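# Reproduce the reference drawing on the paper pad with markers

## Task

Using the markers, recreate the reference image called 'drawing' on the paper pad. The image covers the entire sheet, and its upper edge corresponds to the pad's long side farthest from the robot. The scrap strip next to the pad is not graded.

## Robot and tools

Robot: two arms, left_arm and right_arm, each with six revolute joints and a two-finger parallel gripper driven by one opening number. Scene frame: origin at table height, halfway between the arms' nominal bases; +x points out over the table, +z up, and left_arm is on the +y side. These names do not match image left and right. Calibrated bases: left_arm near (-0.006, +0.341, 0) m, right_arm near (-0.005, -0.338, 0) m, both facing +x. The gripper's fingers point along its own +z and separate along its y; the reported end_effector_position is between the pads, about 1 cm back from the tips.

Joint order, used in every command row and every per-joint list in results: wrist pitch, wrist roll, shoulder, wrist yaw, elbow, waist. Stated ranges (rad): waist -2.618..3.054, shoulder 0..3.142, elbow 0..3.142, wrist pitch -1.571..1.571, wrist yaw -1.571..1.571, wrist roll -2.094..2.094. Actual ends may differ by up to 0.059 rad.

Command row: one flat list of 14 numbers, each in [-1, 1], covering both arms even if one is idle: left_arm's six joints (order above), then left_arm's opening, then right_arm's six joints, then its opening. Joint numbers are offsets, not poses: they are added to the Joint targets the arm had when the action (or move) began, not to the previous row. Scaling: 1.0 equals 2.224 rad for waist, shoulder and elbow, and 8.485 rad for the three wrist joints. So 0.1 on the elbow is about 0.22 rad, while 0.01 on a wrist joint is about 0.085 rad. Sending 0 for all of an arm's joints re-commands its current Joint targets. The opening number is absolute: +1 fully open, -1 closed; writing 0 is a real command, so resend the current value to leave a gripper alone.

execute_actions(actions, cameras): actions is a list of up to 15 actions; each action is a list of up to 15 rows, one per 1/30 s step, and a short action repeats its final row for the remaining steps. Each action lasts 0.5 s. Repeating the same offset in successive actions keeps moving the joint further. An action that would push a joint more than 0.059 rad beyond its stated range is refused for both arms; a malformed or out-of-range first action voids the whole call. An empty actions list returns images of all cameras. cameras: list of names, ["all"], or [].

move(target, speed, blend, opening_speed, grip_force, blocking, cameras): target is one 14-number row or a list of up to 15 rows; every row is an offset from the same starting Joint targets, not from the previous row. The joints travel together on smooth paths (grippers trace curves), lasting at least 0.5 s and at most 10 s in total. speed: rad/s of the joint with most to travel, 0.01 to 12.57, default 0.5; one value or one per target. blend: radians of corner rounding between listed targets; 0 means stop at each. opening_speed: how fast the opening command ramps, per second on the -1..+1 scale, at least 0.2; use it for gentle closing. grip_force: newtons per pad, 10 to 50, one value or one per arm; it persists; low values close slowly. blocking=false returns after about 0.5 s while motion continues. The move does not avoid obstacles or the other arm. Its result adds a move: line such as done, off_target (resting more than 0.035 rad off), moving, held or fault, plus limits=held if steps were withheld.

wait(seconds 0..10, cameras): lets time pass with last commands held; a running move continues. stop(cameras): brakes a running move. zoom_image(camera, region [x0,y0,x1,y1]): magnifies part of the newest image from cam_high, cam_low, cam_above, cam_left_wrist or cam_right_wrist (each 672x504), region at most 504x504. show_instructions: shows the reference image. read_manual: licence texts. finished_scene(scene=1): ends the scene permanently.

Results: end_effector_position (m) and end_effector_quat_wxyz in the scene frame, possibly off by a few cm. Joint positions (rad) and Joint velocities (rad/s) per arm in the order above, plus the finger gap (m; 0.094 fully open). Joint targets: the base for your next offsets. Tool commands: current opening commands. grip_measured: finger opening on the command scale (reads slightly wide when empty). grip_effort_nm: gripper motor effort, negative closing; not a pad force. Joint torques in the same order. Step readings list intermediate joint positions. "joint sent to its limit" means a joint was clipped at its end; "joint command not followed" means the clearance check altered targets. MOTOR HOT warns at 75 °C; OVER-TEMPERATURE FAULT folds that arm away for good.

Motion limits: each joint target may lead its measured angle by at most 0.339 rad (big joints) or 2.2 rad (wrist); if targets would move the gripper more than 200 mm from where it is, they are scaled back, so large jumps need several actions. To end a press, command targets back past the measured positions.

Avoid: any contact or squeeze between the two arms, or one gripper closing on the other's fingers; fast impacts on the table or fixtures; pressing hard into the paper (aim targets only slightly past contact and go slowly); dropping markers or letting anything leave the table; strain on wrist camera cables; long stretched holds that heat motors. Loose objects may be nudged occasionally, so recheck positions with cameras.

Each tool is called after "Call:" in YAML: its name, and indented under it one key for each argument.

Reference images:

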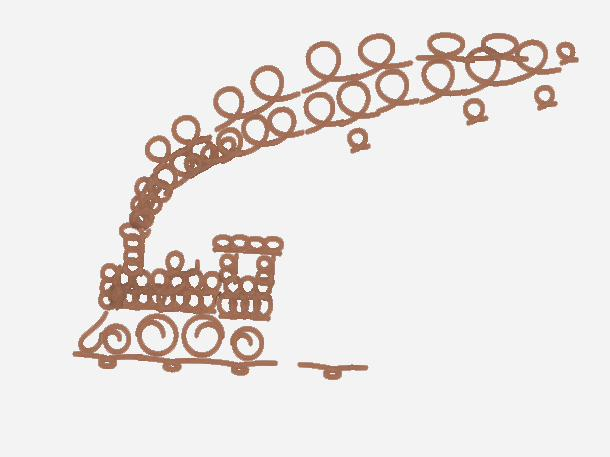

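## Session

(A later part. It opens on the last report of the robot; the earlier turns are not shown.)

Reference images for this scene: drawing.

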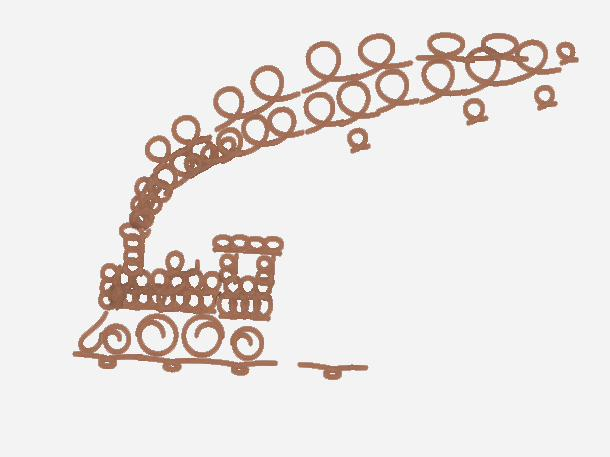

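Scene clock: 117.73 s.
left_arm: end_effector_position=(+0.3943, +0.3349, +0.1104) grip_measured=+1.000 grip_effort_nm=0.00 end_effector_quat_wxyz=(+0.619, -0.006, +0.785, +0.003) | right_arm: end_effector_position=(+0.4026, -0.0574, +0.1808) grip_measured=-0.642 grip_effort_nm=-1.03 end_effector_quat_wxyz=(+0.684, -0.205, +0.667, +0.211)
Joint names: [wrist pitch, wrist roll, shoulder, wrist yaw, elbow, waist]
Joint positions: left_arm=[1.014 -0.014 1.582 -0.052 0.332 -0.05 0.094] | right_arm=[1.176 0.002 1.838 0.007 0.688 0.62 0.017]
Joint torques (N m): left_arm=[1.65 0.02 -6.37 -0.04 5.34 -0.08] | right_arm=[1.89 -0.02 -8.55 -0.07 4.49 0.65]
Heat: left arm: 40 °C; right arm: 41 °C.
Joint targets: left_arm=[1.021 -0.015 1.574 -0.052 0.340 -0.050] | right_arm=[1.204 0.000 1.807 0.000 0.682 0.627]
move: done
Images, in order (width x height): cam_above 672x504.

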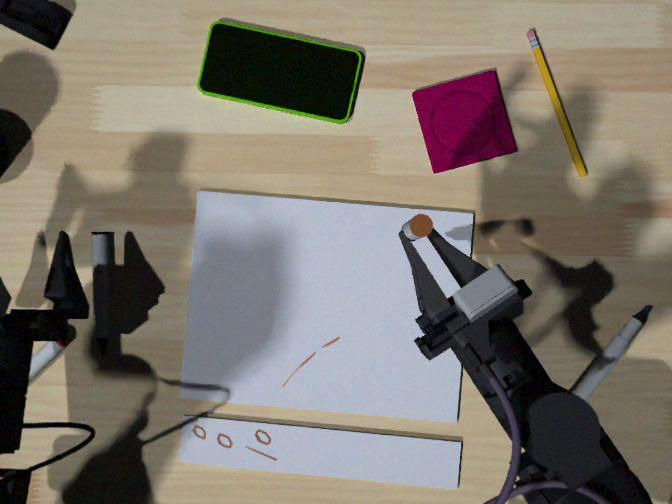

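Call:
move:
  target:
    - [0, 0, 0, 0, 0, 0, 1.0, 0.00424, 0, 0, -0.00236, 0, 0.23516, -0.85]
    - [0, 0, 0, 0, 0, 0, 1.0, 0.00424, 0, 0.03696, 0, -0.09065, 0.23516, -0.85]
    - [0, 0, 0, 0, 0, 0, 1.0, 0.00424, 0, 0.00414, 0, -0.09966, 0.24005, -0.85]
    - [0, 0, 0, 0, 0, 0, 1.0, -0.01361, 0, 0.00414, 0, -0.09966, 0.24005, -0.85]
  speed: [0.6, 0.2, 0.15, 0.1]

Call:
move:
  target:
    - [0, 0, 0, 0, 0, 0, 1.0, 0, 0, -0.005061, 0, -0.006156, 0.00412, -0.85]
    - [0, 0, 0, 0, 0, 0, 1.0, 0, 0, -0.012219, 0, -0.014862, -0.007841, -0.85]
    - [0, 0, 0, 0, 0, 0, 1.0, 0, 0, -0.01728, 0, -0.021018, -0.01196, -0.85]
    - [0, 0, 0, 0, 0, 0, 1.0, 0, 0, 0.002055, 0, -0.001234, -0.017786, -0.85]
    - [0, 0, 0, 0, 0, 0, 1.0, 0, 0, 0.007116, 0, 0.004922, -0.021906, -0.85]
    - [0, 0, 0, 0, 0, 0, 1.0, 0, 0, 0.014273, 0, 0.013628, -0.009945, -0.85]
    - [0, 0, 0, 0, 0, 0, 1.0, 0, 0, 0.019335, 0, 0.019784, -0.005826, -0.85]
    - [0, 0, 0, 0, 0, 0, 1.0, 0, 0, 0, 0, 0, 0, -0.85]
  speed: [0.0317, 0.045, 0.0317, 0.1, 0.0317, 0.045, 0.0317, 0.1]
  blend: 0.003

Call:
move:
  target:
    - [0, 0, 0, 0, 0, 0, 1.0, 0.025, 0, 0, 0, 0, 0, -0.85]
    - [0, 0, 0, 0, 0, 0, 1.0, 0.025, 0, -0.06, 0, 0, -0.25, -0.85]
  speed: [0.3, 0.6]
  cameras: ["cam_above"]

Call:
zoom_image:
  camera: "cam_above"
  region: [280, 425, 340, 475]

Scene clock: 126.47 s.
left_arm: end_effector_position=(+0.3943, +0.3349, +0.1104) grip_measured=+1.000 grip_effort_nm=0.00 end_effector_quat_wxyz=(+0.619, -0.006, +0.785, +0.003) | right_arm: end_effector_position=(+0.1766, +0.0614, +0.0778) grip_measured=-0.642 grip_effort_nm=-1.03 end_effector_quat_wxyz=(+0.509, -0.430, +0.669, +0.329)
Joint names: [wrist pitch, wrist roll, shoulder, wrist yaw, elbow, waist]
Joint positions: left_arm=[1.014 -0.014 1.582 -0.052 0.332 -0.05 0.094] | right_arm=[1.107 0.002 1.843 -0.005 0.468 1.156 0.017]
Joint torques (N m): left_arm=[1.65 0.07 -6.43 -0.03 5.26 -0.03] | right_arm=[1.49 -0.02 -7.45 0.05 3.25 0.38]
Heat: left arm: 41 °C; right arm: 41 °C.
Joint targets: left_arm=[1.021 -0.015 1.574 -0.052 0.340 -0.050] | right_arm=[1.089 0.000 1.817 0.000 0.460 1.161]
move: done

Scene clock: 130.57 s.
left_arm: end_effector_position=(+0.3943, +0.3349, +0.1104) grip_measured=+1.000 grip_effort_nm=0.00 end_effector_quat_wxyz=(+0.619, -0.006, +0.785, +0.003) | right_arm: end_effector_position=(+0.1781, +0.0611, +0.0780) grip_measured=-0.642 grip_effort_nm=-1.03 end_effector_quat_wxyz=(+0.510, -0.429, +0.671, +0.327)
Joint names: [wrist pitch, wrist roll, shoulder, wrist yaw, elbow, waist]
Joint positions: left_arm=[1.014 -0.014 1.582 -0.052 0.332 -0.05 0.094] | right_arm=[1.101 0.002 1.841 -0.001 0.47 1.154 0.017]
Joint torques (N m): left_arm=[1.67 0.03 -6.45 -0.04 5.22 -0.01] | right_arm=[1.54 -0.02 -7.3 0.01 3.1 0.55]
Heat: left arm: 41 °C; right arm: 41 °C.
Joint targets: left_arm=[1.021 -0.015 1.574 -0.052 0.340 -0.050] | right_arm=[1.088 0.000 1.817 0.000 0.460 1.161]
move: done

Scene clock: 133.23 s.
left_arm: end_effector_position=(+0.3943, +0.3349, +0.1104) grip_measured=+1.000 grip_effort_nm=0.00 end_effector_quat_wxyz=(+0.619, -0.006, +0.785, +0.003) | right_arm: end_effector_position=(+0.3642, -0.0928, +0.1762) grip_measured=-0.642 grip_effort_nm=-1.03 end_effector_quat_wxyz=(+0.688, -0.199, +0.666, +0.207)
Joint names: [wrist pitch, wrist roll, shoulder, wrist yaw, elbow, waist]
Joint positions: left_arm=[1.014 -0.014 1.582 -0.052 0.332 -0.05 0.094] | right_arm=[1.272 0.001 1.709 0.005 0.47 0.603 0.017]
Joint torques (N m): left_arm=[1.66 0.03 -6.42 -0.05 5.31 -0.06] | right_arm=[1.91 -0.02 -6.94 -0.05 3.75 0.14]
Heat: left arm: 41 °C; right arm: 41 °C.
Joint targets: left_arm=[1.021 -0.015 1.574 -0.052 0.340 -0.050] | right_arm=[1.301 -0.001 1.683 0.000 0.460 0.605]
move: done
Images, in order (width x height): cam_above 672x504.

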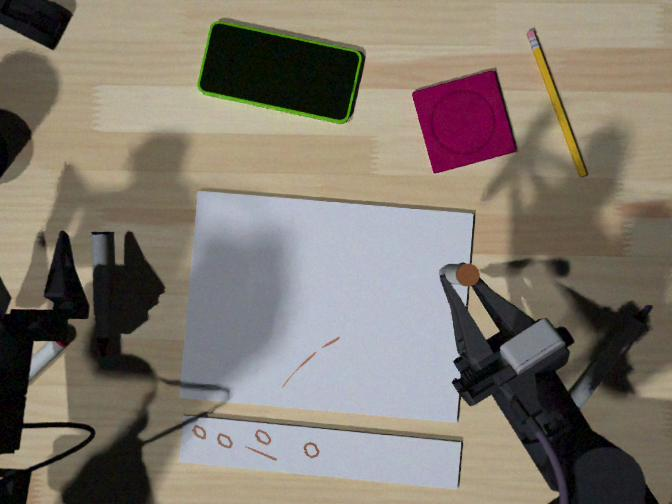

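Scaled by 8.400 from the camera's 672x504 image, which has a finer 960x720 frame.

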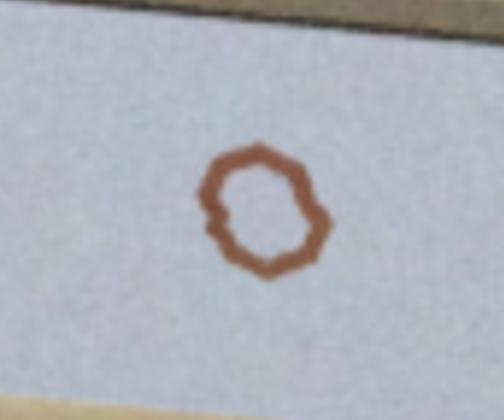

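Call:
show_instructions:

Reference images for this scene: drawing.

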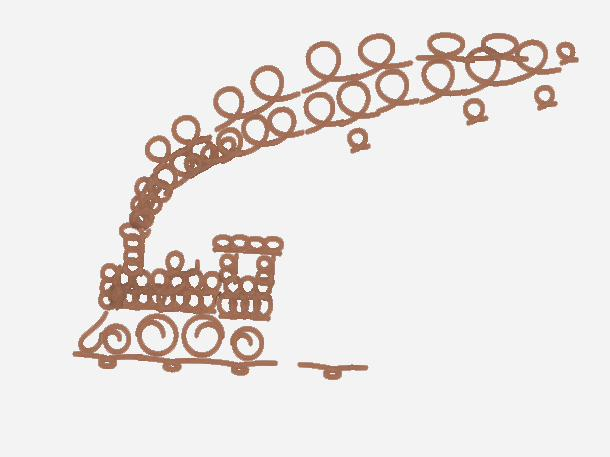

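Call:
move:
  target:
    - [0, 0, 0, 0, 0, 0, 1.0, -0.03565, 0, 0.11601, -0.00236, 0.11421, 0.16862, -0.85]
    - [0, 0, 0, 0, 0, 0, 1.0, -0.03565, 0, 0.08306, 0, 0.08078, 0.14917, -0.85]
    - [0, 0, 0, 0, 0, 0, 1.0, -0.04626, 0, 0.08306, 0, 0.08078, 0.14917, -0.85]
  speed: [0.4, 0.2, 0.1]
  cameras: ["cam_low"]

Call:
move:
  target:
    - [0, 0, 0, 0, 0, 0, 1.0, 0, 0, -0.019768, 0, -0.024213, -0.00823, -0.85]
    - [0, 0, 0, 0, 0, 0, 1.0, 0, 0, -0.02345, 0, -0.028723, 0.003018, -0.85]
    - [0, 0, 0, 0, 0, 0, 1.0, 0, 0, -0.025682, 0, -0.031457, 0.004416, -0.85]
    - [0, 0, 0, 0, 0, 0, 1.0, 0, 0, -0.005781, 0, -0.01098, 0.00694, -0.85]
    - [0, 0, 0, 0, 0, 0, 1.0, 0, 0, -0.00274, 0, -0.007254, 0.008999, -0.85]
    - [0, 0, 0, 0, 0, 0, 1.0, 0, 0, 0.000943, 0, -0.002744, -0.002249, -0.85]
    - [0, 0, 0, 0, 0, 0, 1.0, 0, 0, 0.003175, 0, -0.000011, -0.003647, -0.85]
    - [0, 0, 0, 0, 0, 0, 1.0, 0, 0, -0.016726, 0, -0.020487, -0.006171, -0.85]
    - [0, 0, 0, 0, 0, 0, 1.0, 0, 0, -0.019768, 0, -0.024213, -0.00823, -0.85]
    - [0, 0, 0, 0, 0, 0, 1.0, 0, 0, -0.03817, 0, -0.046753, -0.017123, -0.85]
    - [0, 0, 0, 0, 0, 0, 1.0, 0.01379, 0, -0.03817, 0, -0.046753, -0.017123, -0.85]
  speed: [0.048, 0.1, 0.026, 0.18, 0.026, 0.1, 0.026, 0.18, 0.033, 0.048, 0.3]
  blend: [0.002, 0.002, 0.002, 0.002, 0.002, 0.002, 0.002, 0.002, 0.002, 0, 0]

Call:
move:
  target: [0, 0, 0, 0, 0, 0, 1.0, 0, 0, -0.06, 0, 0, -0.3, -0.85]
  speed: 0.6
  cameras: ["cam_above"]

Call:
zoom_image:
  camera: "cam_above"
  region: [300, 330, 400, 405]

Scene clock: 147.20 s.
left_arm: end_effector_position=(+0.3943, +0.3349, +0.1104) grip_measured=+1.000 grip_effort_nm=0.00 end_effector_quat_wxyz=(+0.619, -0.006, +0.785, +0.003) | right_arm: end_effector_position=(+0.2813, +0.0427, +0.0774) grip_measured=-0.642 grip_effort_nm=-1.03 end_effector_quat_wxyz=(+0.524, -0.361, +0.725, +0.263)
Joint names: [wrist pitch, wrist roll, shoulder, wrist yaw, elbow, waist]
Joint positions: left_arm=[1.014 -0.014 1.582 -0.052 0.332 -0.05 0.094] | right_arm=[0.931 0.001 1.894 -0.004 0.646 0.939 0.017]
Joint torques (N m): left_arm=[1.67 0.02 -6.42 -0.1 5.18 -0.09] | right_arm=[1.45 -0.02 -8.34 0.04 3.99 -0.24]
Heat: left arm: 41 °C; right arm: 41 °C.
Joint targets: left_arm=[1.021 -0.015 1.574 -0.052 0.340 -0.050] | right_arm=[0.908 -0.001 1.868 0.000 0.640 0.937]
move: done
Images, in order (width x height): cam_low 672x504.

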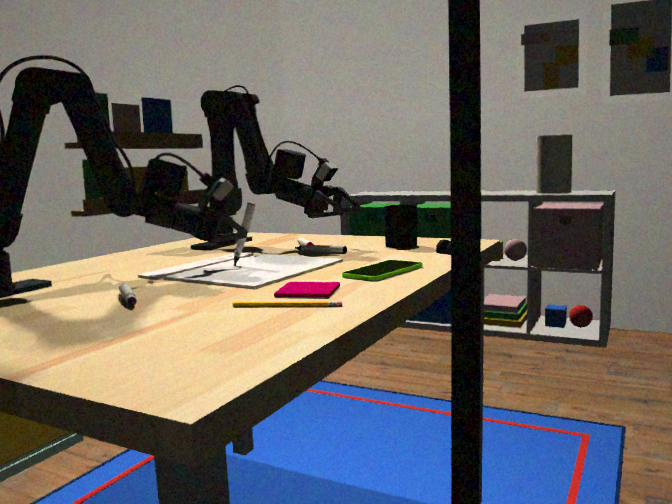

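Scene clock: 152.70 s.
left_arm: end_effector_position=(+0.3943, +0.3349, +0.1104) grip_measured=+1.000 grip_effort_nm=0.00 end_effector_quat_wxyz=(+0.619, -0.006, +0.785, +0.003) | right_arm: end_effector_position=(+0.2807, +0.0160, +0.0930) grip_measured=-0.642 grip_effort_nm=-1.03 end_effector_quat_wxyz=(+0.546, -0.342, +0.718, +0.261)
Joint names: [wrist pitch, wrist roll, shoulder, wrist yaw, elbow, waist]
Joint positions: left_arm=[1.014 -0.014 1.582 -0.052 0.332 -0.05 0.094] | right_arm=[0.992 0.001 1.809 -0.002 0.546 0.906 0.017]
Joint torques (N m): left_arm=[1.7 0.01 -6.48 -0.05 5.16 -0.1] | right_arm=[1.92 -0.02 -7.57 0.02 3.62 -0.61]
Heat: left arm: 41 °C; right arm: 41 °C.
Joint targets: left_arm=[1.021 -0.015 1.574 -0.052 0.340 -0.050] | right_arm=[1.025 -0.001 1.783 0.000 0.536 0.899]
move: done

Scene clock: 154.20 s.
left_arm: end_effector_position=(+0.3943, +0.3349, +0.1104) grip_measured=+1.000 grip_effort_nm=0.00 end_effector_quat_wxyz=(+0.619, -0.006, +0.785, +0.003) | right_arm: end_effector_position=(+0.4398, -0.2424, +0.1516) grip_measured=-0.642 grip_effort_nm=-1.03 end_effector_quat_wxyz=(+0.655, -0.078, +0.749, +0.068)
Joint names: [wrist pitch, wrist roll, shoulder, wrist yaw, elbow, waist]
Joint positions: left_arm=[1.014 -0.014 1.582 -0.052 0.332 -0.05 0.094] | right_arm=[0.996 0.001 1.677 0.006 0.546 0.229 0.017]
Joint torques (N m): left_arm=[1.65 0.01 -6.45 -0.05 5.24 0.12] | right_arm=[1.93 -0.02 -7.2 -0.06 4.26 0.18]
Heat: left arm: 41 °C; right arm: 41 °C.
Joint targets: left_arm=[1.021 -0.015 1.574 -0.052 0.340 -0.050] | right_arm=[1.025 -0.001 1.649 0.000 0.536 0.232]
move: done
Images, in order (width x height): cam_above 672x504.

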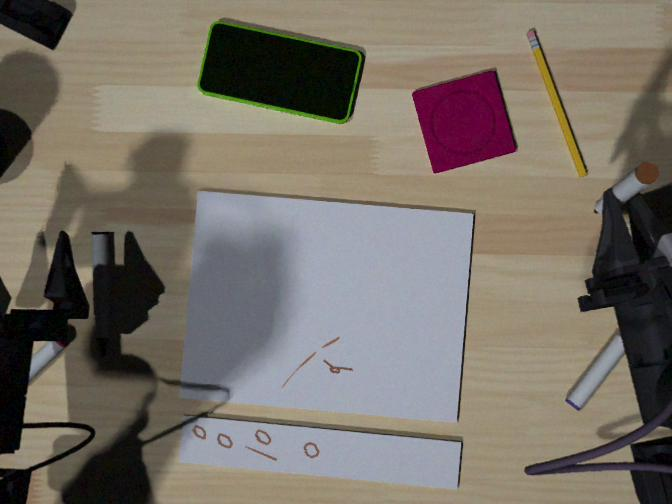

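Scaled by 5.040 from the camera's 672x504 image, which has a finer 960x720 frame.

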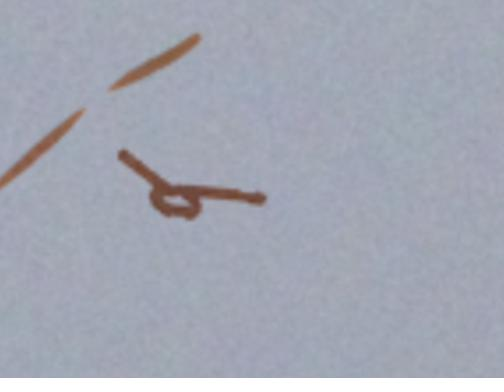

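Call:
move:
  target:
    - [0, 0, 0, 0, 0, 0, 1.0, 0.0142, 0, 0.25802, -0.00236, 0.25479, 0.38446, -0.85]
    - [0, 0, 0, 0, 0, 0, 1.0, -0.00648, 0, 0.22596, 0, 0.21747, 0.36872, -0.85]
    - [0, 0, 0, 0, 0, 0, 1.0, -0.01373, 0, 0.22596, 0, 0.21747, 0.36872, -0.85]
    - [0, 0, 0, 0, 0, 0, 1.0, 0.0142, 0, 0.22596, 0, 0.21747, 0.36872, -0.85]
    - [0, 0, 0, 0, 0, 0, 1.0, 0.0142, 0, 0.26574, 0, 0.2657, 0.31906, -0.85]
    - [0, 0, 0, 0, 0, 0, 1.0, -0.00648, 0, 0.23368, 0, 0.22838, 0.30333, -0.85]
    - [0, 0, 0, 0, 0, 0, 1.0, -0.01373, 0, 0.23368, 0, 0.22838, 0.30333, -0.85]
    - [0, 0, 0, 0, 0, 0, 1.0, 0.0142, 0, 0.23368, 0, 0.22838, 0.30333, -0.85]
  speed: [0.6, 0.12, 0.1, 0.5, 0.2, 0.12, 0.1, 0.5]
  blend: [0.01, 0.005, 0, 0.01, 0.01, 0.005, 0, 0]

Scene clock: 167.37 s.
left_arm: end_effector_position=(+0.3943, +0.3349, +0.1104) grip_measured=+1.000 grip_effort_nm=0.00 end_effector_quat_wxyz=(+0.619, -0.006, +0.785, +0.003) | right_arm: end_effector_position=(+0.3571, +0.1160, +0.1234) grip_measured=-0.642 grip_effort_nm=-1.03 end_effector_quat_wxyz=(+0.625, -0.312, +0.649, +0.301)
Joint names: [wrist pitch, wrist roll, shoulder, wrist yaw, elbow, waist]
Joint positions: left_arm=[1.014 -0.014 1.582 -0.052 0.332 -0.05 0.094] | right_arm=[1.113 0.001 2.201 -0.001 1.051 0.912 0.017]
Joint torques (N m): left_arm=[1.66 0.03 -6.49 -0.04 5.27 -0.1] | right_arm=[1.92 -0.02 -11.18 0.01 4.37 -0.54]
Heat: left arm: 42 °C; right arm: 42 °C.
Joint targets: left_arm=[1.021 -0.015 1.574 -0.052 0.340 -0.050] | right_arm=[1.146 0.000 2.169 -0.001 1.044 0.906]
move: done

Call:
move:
  target:
    - [0, 0, 0, 0, 0, 0, 1.0, 0, 0, -0.01709, 0, -0.03106, 0.01385, -0.85]
    - [0, 0, 0, 0, 0, 0, 1.0, -0.02068, 0, -0.04915, 0, -0.06838, -0.00188, -0.85]
    - [0, 0, 0, 0, 0, 0, 1.0, -0.02793, 0, -0.04915, 0, -0.06838, -0.00188, -0.85]
    - [0, 0, 0, 0, 0, 0, 1.0, 0, 0, -0.04915, 0, -0.06838, -0.00188, -0.85]
    - [0, 0, 0, 0, 0, 0, 1.0, 0, 0, 0.01512, 0, 0.01348, -0.02582, -0.85]
    - [0, 0, 0, 0, 0, 0, 1.0, -0.02068, 0, -0.01694, 0, -0.02384, -0.04156, -0.85]
    - [0, 0, 0, 0, 0, 0, 1.0, -0.02793, 0, -0.01694, 0, -0.02384, -0.04156, -0.85]
    - [0, 0, 0, 0, 0, 0, 1.0, 0, 0, -0.01694, 0, -0.02384, -0.04156, -0.85]
  speed: [0.2, 0.12, 0.1, 0.5, 0.2, 0.12, 0.1, 0.5]
  blend: [0.01, 0.005, 0, 0.01, 0.01, 0.005, 0, 0]

Scene clock: 175.80 s.
left_arm: end_effector_position=(+0.3943, +0.3349, +0.1104) grip_measured=+1.000 grip_effort_nm=0.00 end_effector_quat_wxyz=(+0.619, -0.006, +0.785, +0.003) | right_arm: end_effector_position=(+0.3896, +0.0724, +0.1231) grip_measured=-0.642 grip_effort_nm=-1.03 end_effector_quat_wxyz=(+0.633, -0.283, +0.668, +0.270)
Joint names: [wrist pitch, wrist roll, shoulder, wrist yaw, elbow, waist]
Joint positions: left_arm=[1.014 -0.014 1.582 -0.052 0.332 -0.05 0.094] | right_arm=[1.113 0.001 2.163 -0.001 0.998 0.82 0.017]
Joint torques (N m): left_arm=[1.65 0.06 -6.41 -0.06 5.16 -0.14] | right_arm=[1.95 -0.02 -10.85 0 4.31 -0.54]
Heat: left arm: 42 °C; right arm: 42 °C.
Joint targets: left_arm=[1.021 -0.015 1.574 -0.052 0.340 -0.050] | right_arm=[1.146 0.000 2.132 0.000 0.991 0.814]
move: done

Call:
move:
  target:
    - [0, 0, 0, 0, 0, 0, 1.0, 0, 0, -0.01051, 0, -0.02129, -0.06479, -0.85]
    - [0, 0, 0, 0, 0, 0, 1.0, -0.02068, 0, -0.04257, 0, -0.05861, -0.08053, -0.85]
    - [0, 0, 0, 0, 0, 0, 1.0, -0.02793, 0, -0.04257, 0, -0.05861, -0.08053, -0.85]
    - [0, 0, 0, 0, 0, 0, 1.0, 0, 0, -0.04257, 0, -0.05861, -0.08053, -0.85]
    - [0, 0, 0, 0, 0, 0, 1.0, 0, 0, -0.0677, 0, -0.0967, -0.12442, -0.85]
    - [0, 0, 0, 0, 0, 0, 1.0, -0.02068, 0, -0.09976, 0, -0.13402, -0.14016, -0.85]
    - [0, 0, 0, 0, 0, 0, 1.0, -0.02793, 0, -0.09976, 0, -0.13402, -0.14016, -0.85]
    - [0, 0, 0, 0, 0, 0, 1.0, 0, 0, -0.09976, 0, -0.13402, -0.14016, -0.85]
  speed: [0.2, 0.12, 0.1, 0.5, 0.2, 0.12, 0.1, 0.5]
  blend: [0.01, 0.005, 0, 0.01, 0.01, 0.005, 0, 0]

Call:
move:
  target: [0, 0, 0, 0, 0, 0, 1.0, 0, 0, -0.03, 0, 0, -0.22, -0.85]
  speed: 0.6
  cameras: ["cam_above"]

Call:
zoom_image:
  camera: "cam_above"
  region: [180, 185, 330, 300]

Call:
zoom_image:
  camera: "cam_above"
  region: [320, 185, 480, 300]

Call:
zoom_image:
  camera: "cam_above"
  region: [180, 290, 330, 405]

Scene clock: 184.37 s.
left_arm: end_effector_position=(+0.3943, +0.3349, +0.1104) grip_measured=+1.000 grip_effort_nm=0.00 end_effector_quat_wxyz=(+0.619, -0.006, +0.785, +0.003) | right_arm: end_effector_position=(+0.4354, -0.1014, +0.1220) grip_measured=-0.642 grip_effort_nm=-1.03 end_effector_quat_wxyz=(+0.642, -0.182, +0.727, +0.161)
Joint names: [wrist pitch, wrist roll, shoulder, wrist yaw, elbow, waist]
Joint positions: left_arm=[1.014 -0.014 1.582 -0.052 0.332 -0.05 0.094] | right_arm=[1.112 0.001 1.937 0.001 0.7 0.508 0.017]
Joint torques (N m): left_arm=[1.66 0.03 -6.34 -0.01 5.33 -0.05] | right_arm=[1.93 -0.02 -8.79 -0.01 4.03 -0.54]
Heat: left arm: 42 °C; right arm: 42 °C.
Joint targets: left_arm=[1.021 -0.015 1.574 -0.052 0.340 -0.050] | right_arm=[1.145 0.000 1.910 -0.001 0.693 0.502]
move: done

Scene clock: 185.63 s.
left_arm: end_effector_position=(+0.3943, +0.3349, +0.1104) grip_measured=+1.000 grip_effort_nm=0.00 end_effector_quat_wxyz=(+0.619, -0.006, +0.785, +0.003) | right_arm: end_effector_position=(+0.4941, -0.3438, +0.1524) grip_measured=-0.642 grip_effort_nm=-1.03 end_effector_quat_wxyz=(+0.686, +0.006, +0.728, -0.005)
Joint names: [wrist pitch, wrist roll, shoulder, wrist yaw, elbow, waist]
Joint positions: left_arm=[1.014 -0.014 1.582 -0.052 0.332 -0.05 0.094] | right_arm=[1.116 0.001 1.875 0.006 0.7 0.006 0.017]
Joint torques (N m): left_arm=[1.67 0 -6.54 -0.07 5.31 -0.03] | right_arm=[1.93 -0.02 -8.92 -0.07 4.31 0.55]
Heat: left arm: 42 °C; right arm: 42 °C.
Joint targets: left_arm=[1.021 -0.015 1.574 -0.052 0.340 -0.050] | right_arm=[1.145 0.000 1.843 0.000 0.693 0.013]
move: done
Images, in order (width x height): cam_above 672x504.

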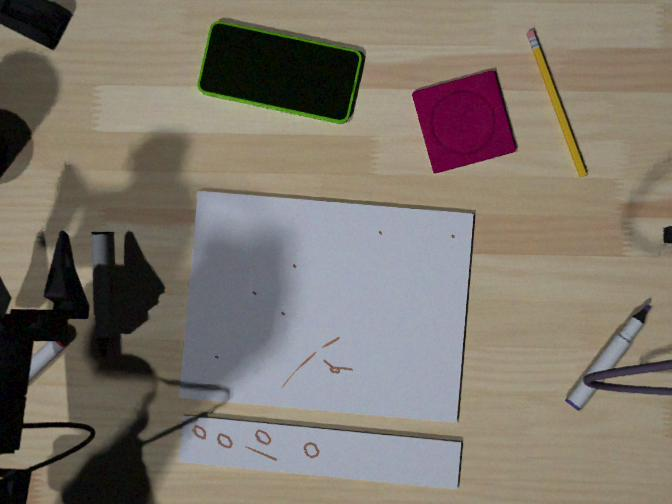

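Scaled by 3.360 from the camera's 672x504 image, which has a finer 960x720 frame.

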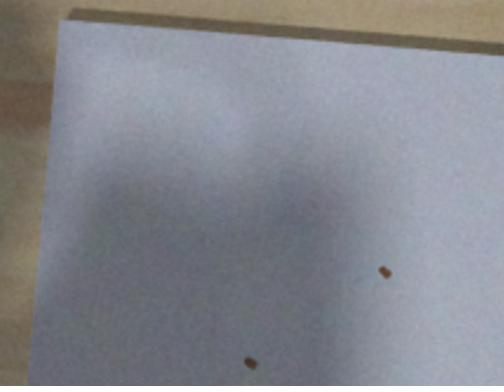

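Scaled by 3.150 from the camera's 672x504 image, which has a finer 960x720 frame.

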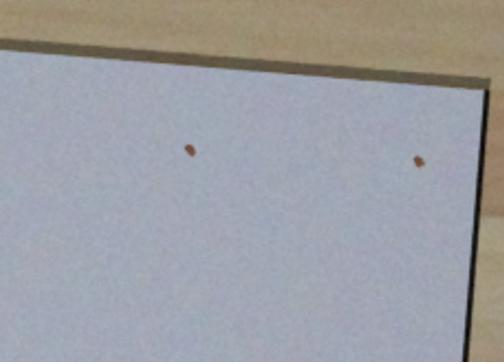

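Scaled by 3.360 from the camera's 672x504 image, which has a finer 960x720 frame.

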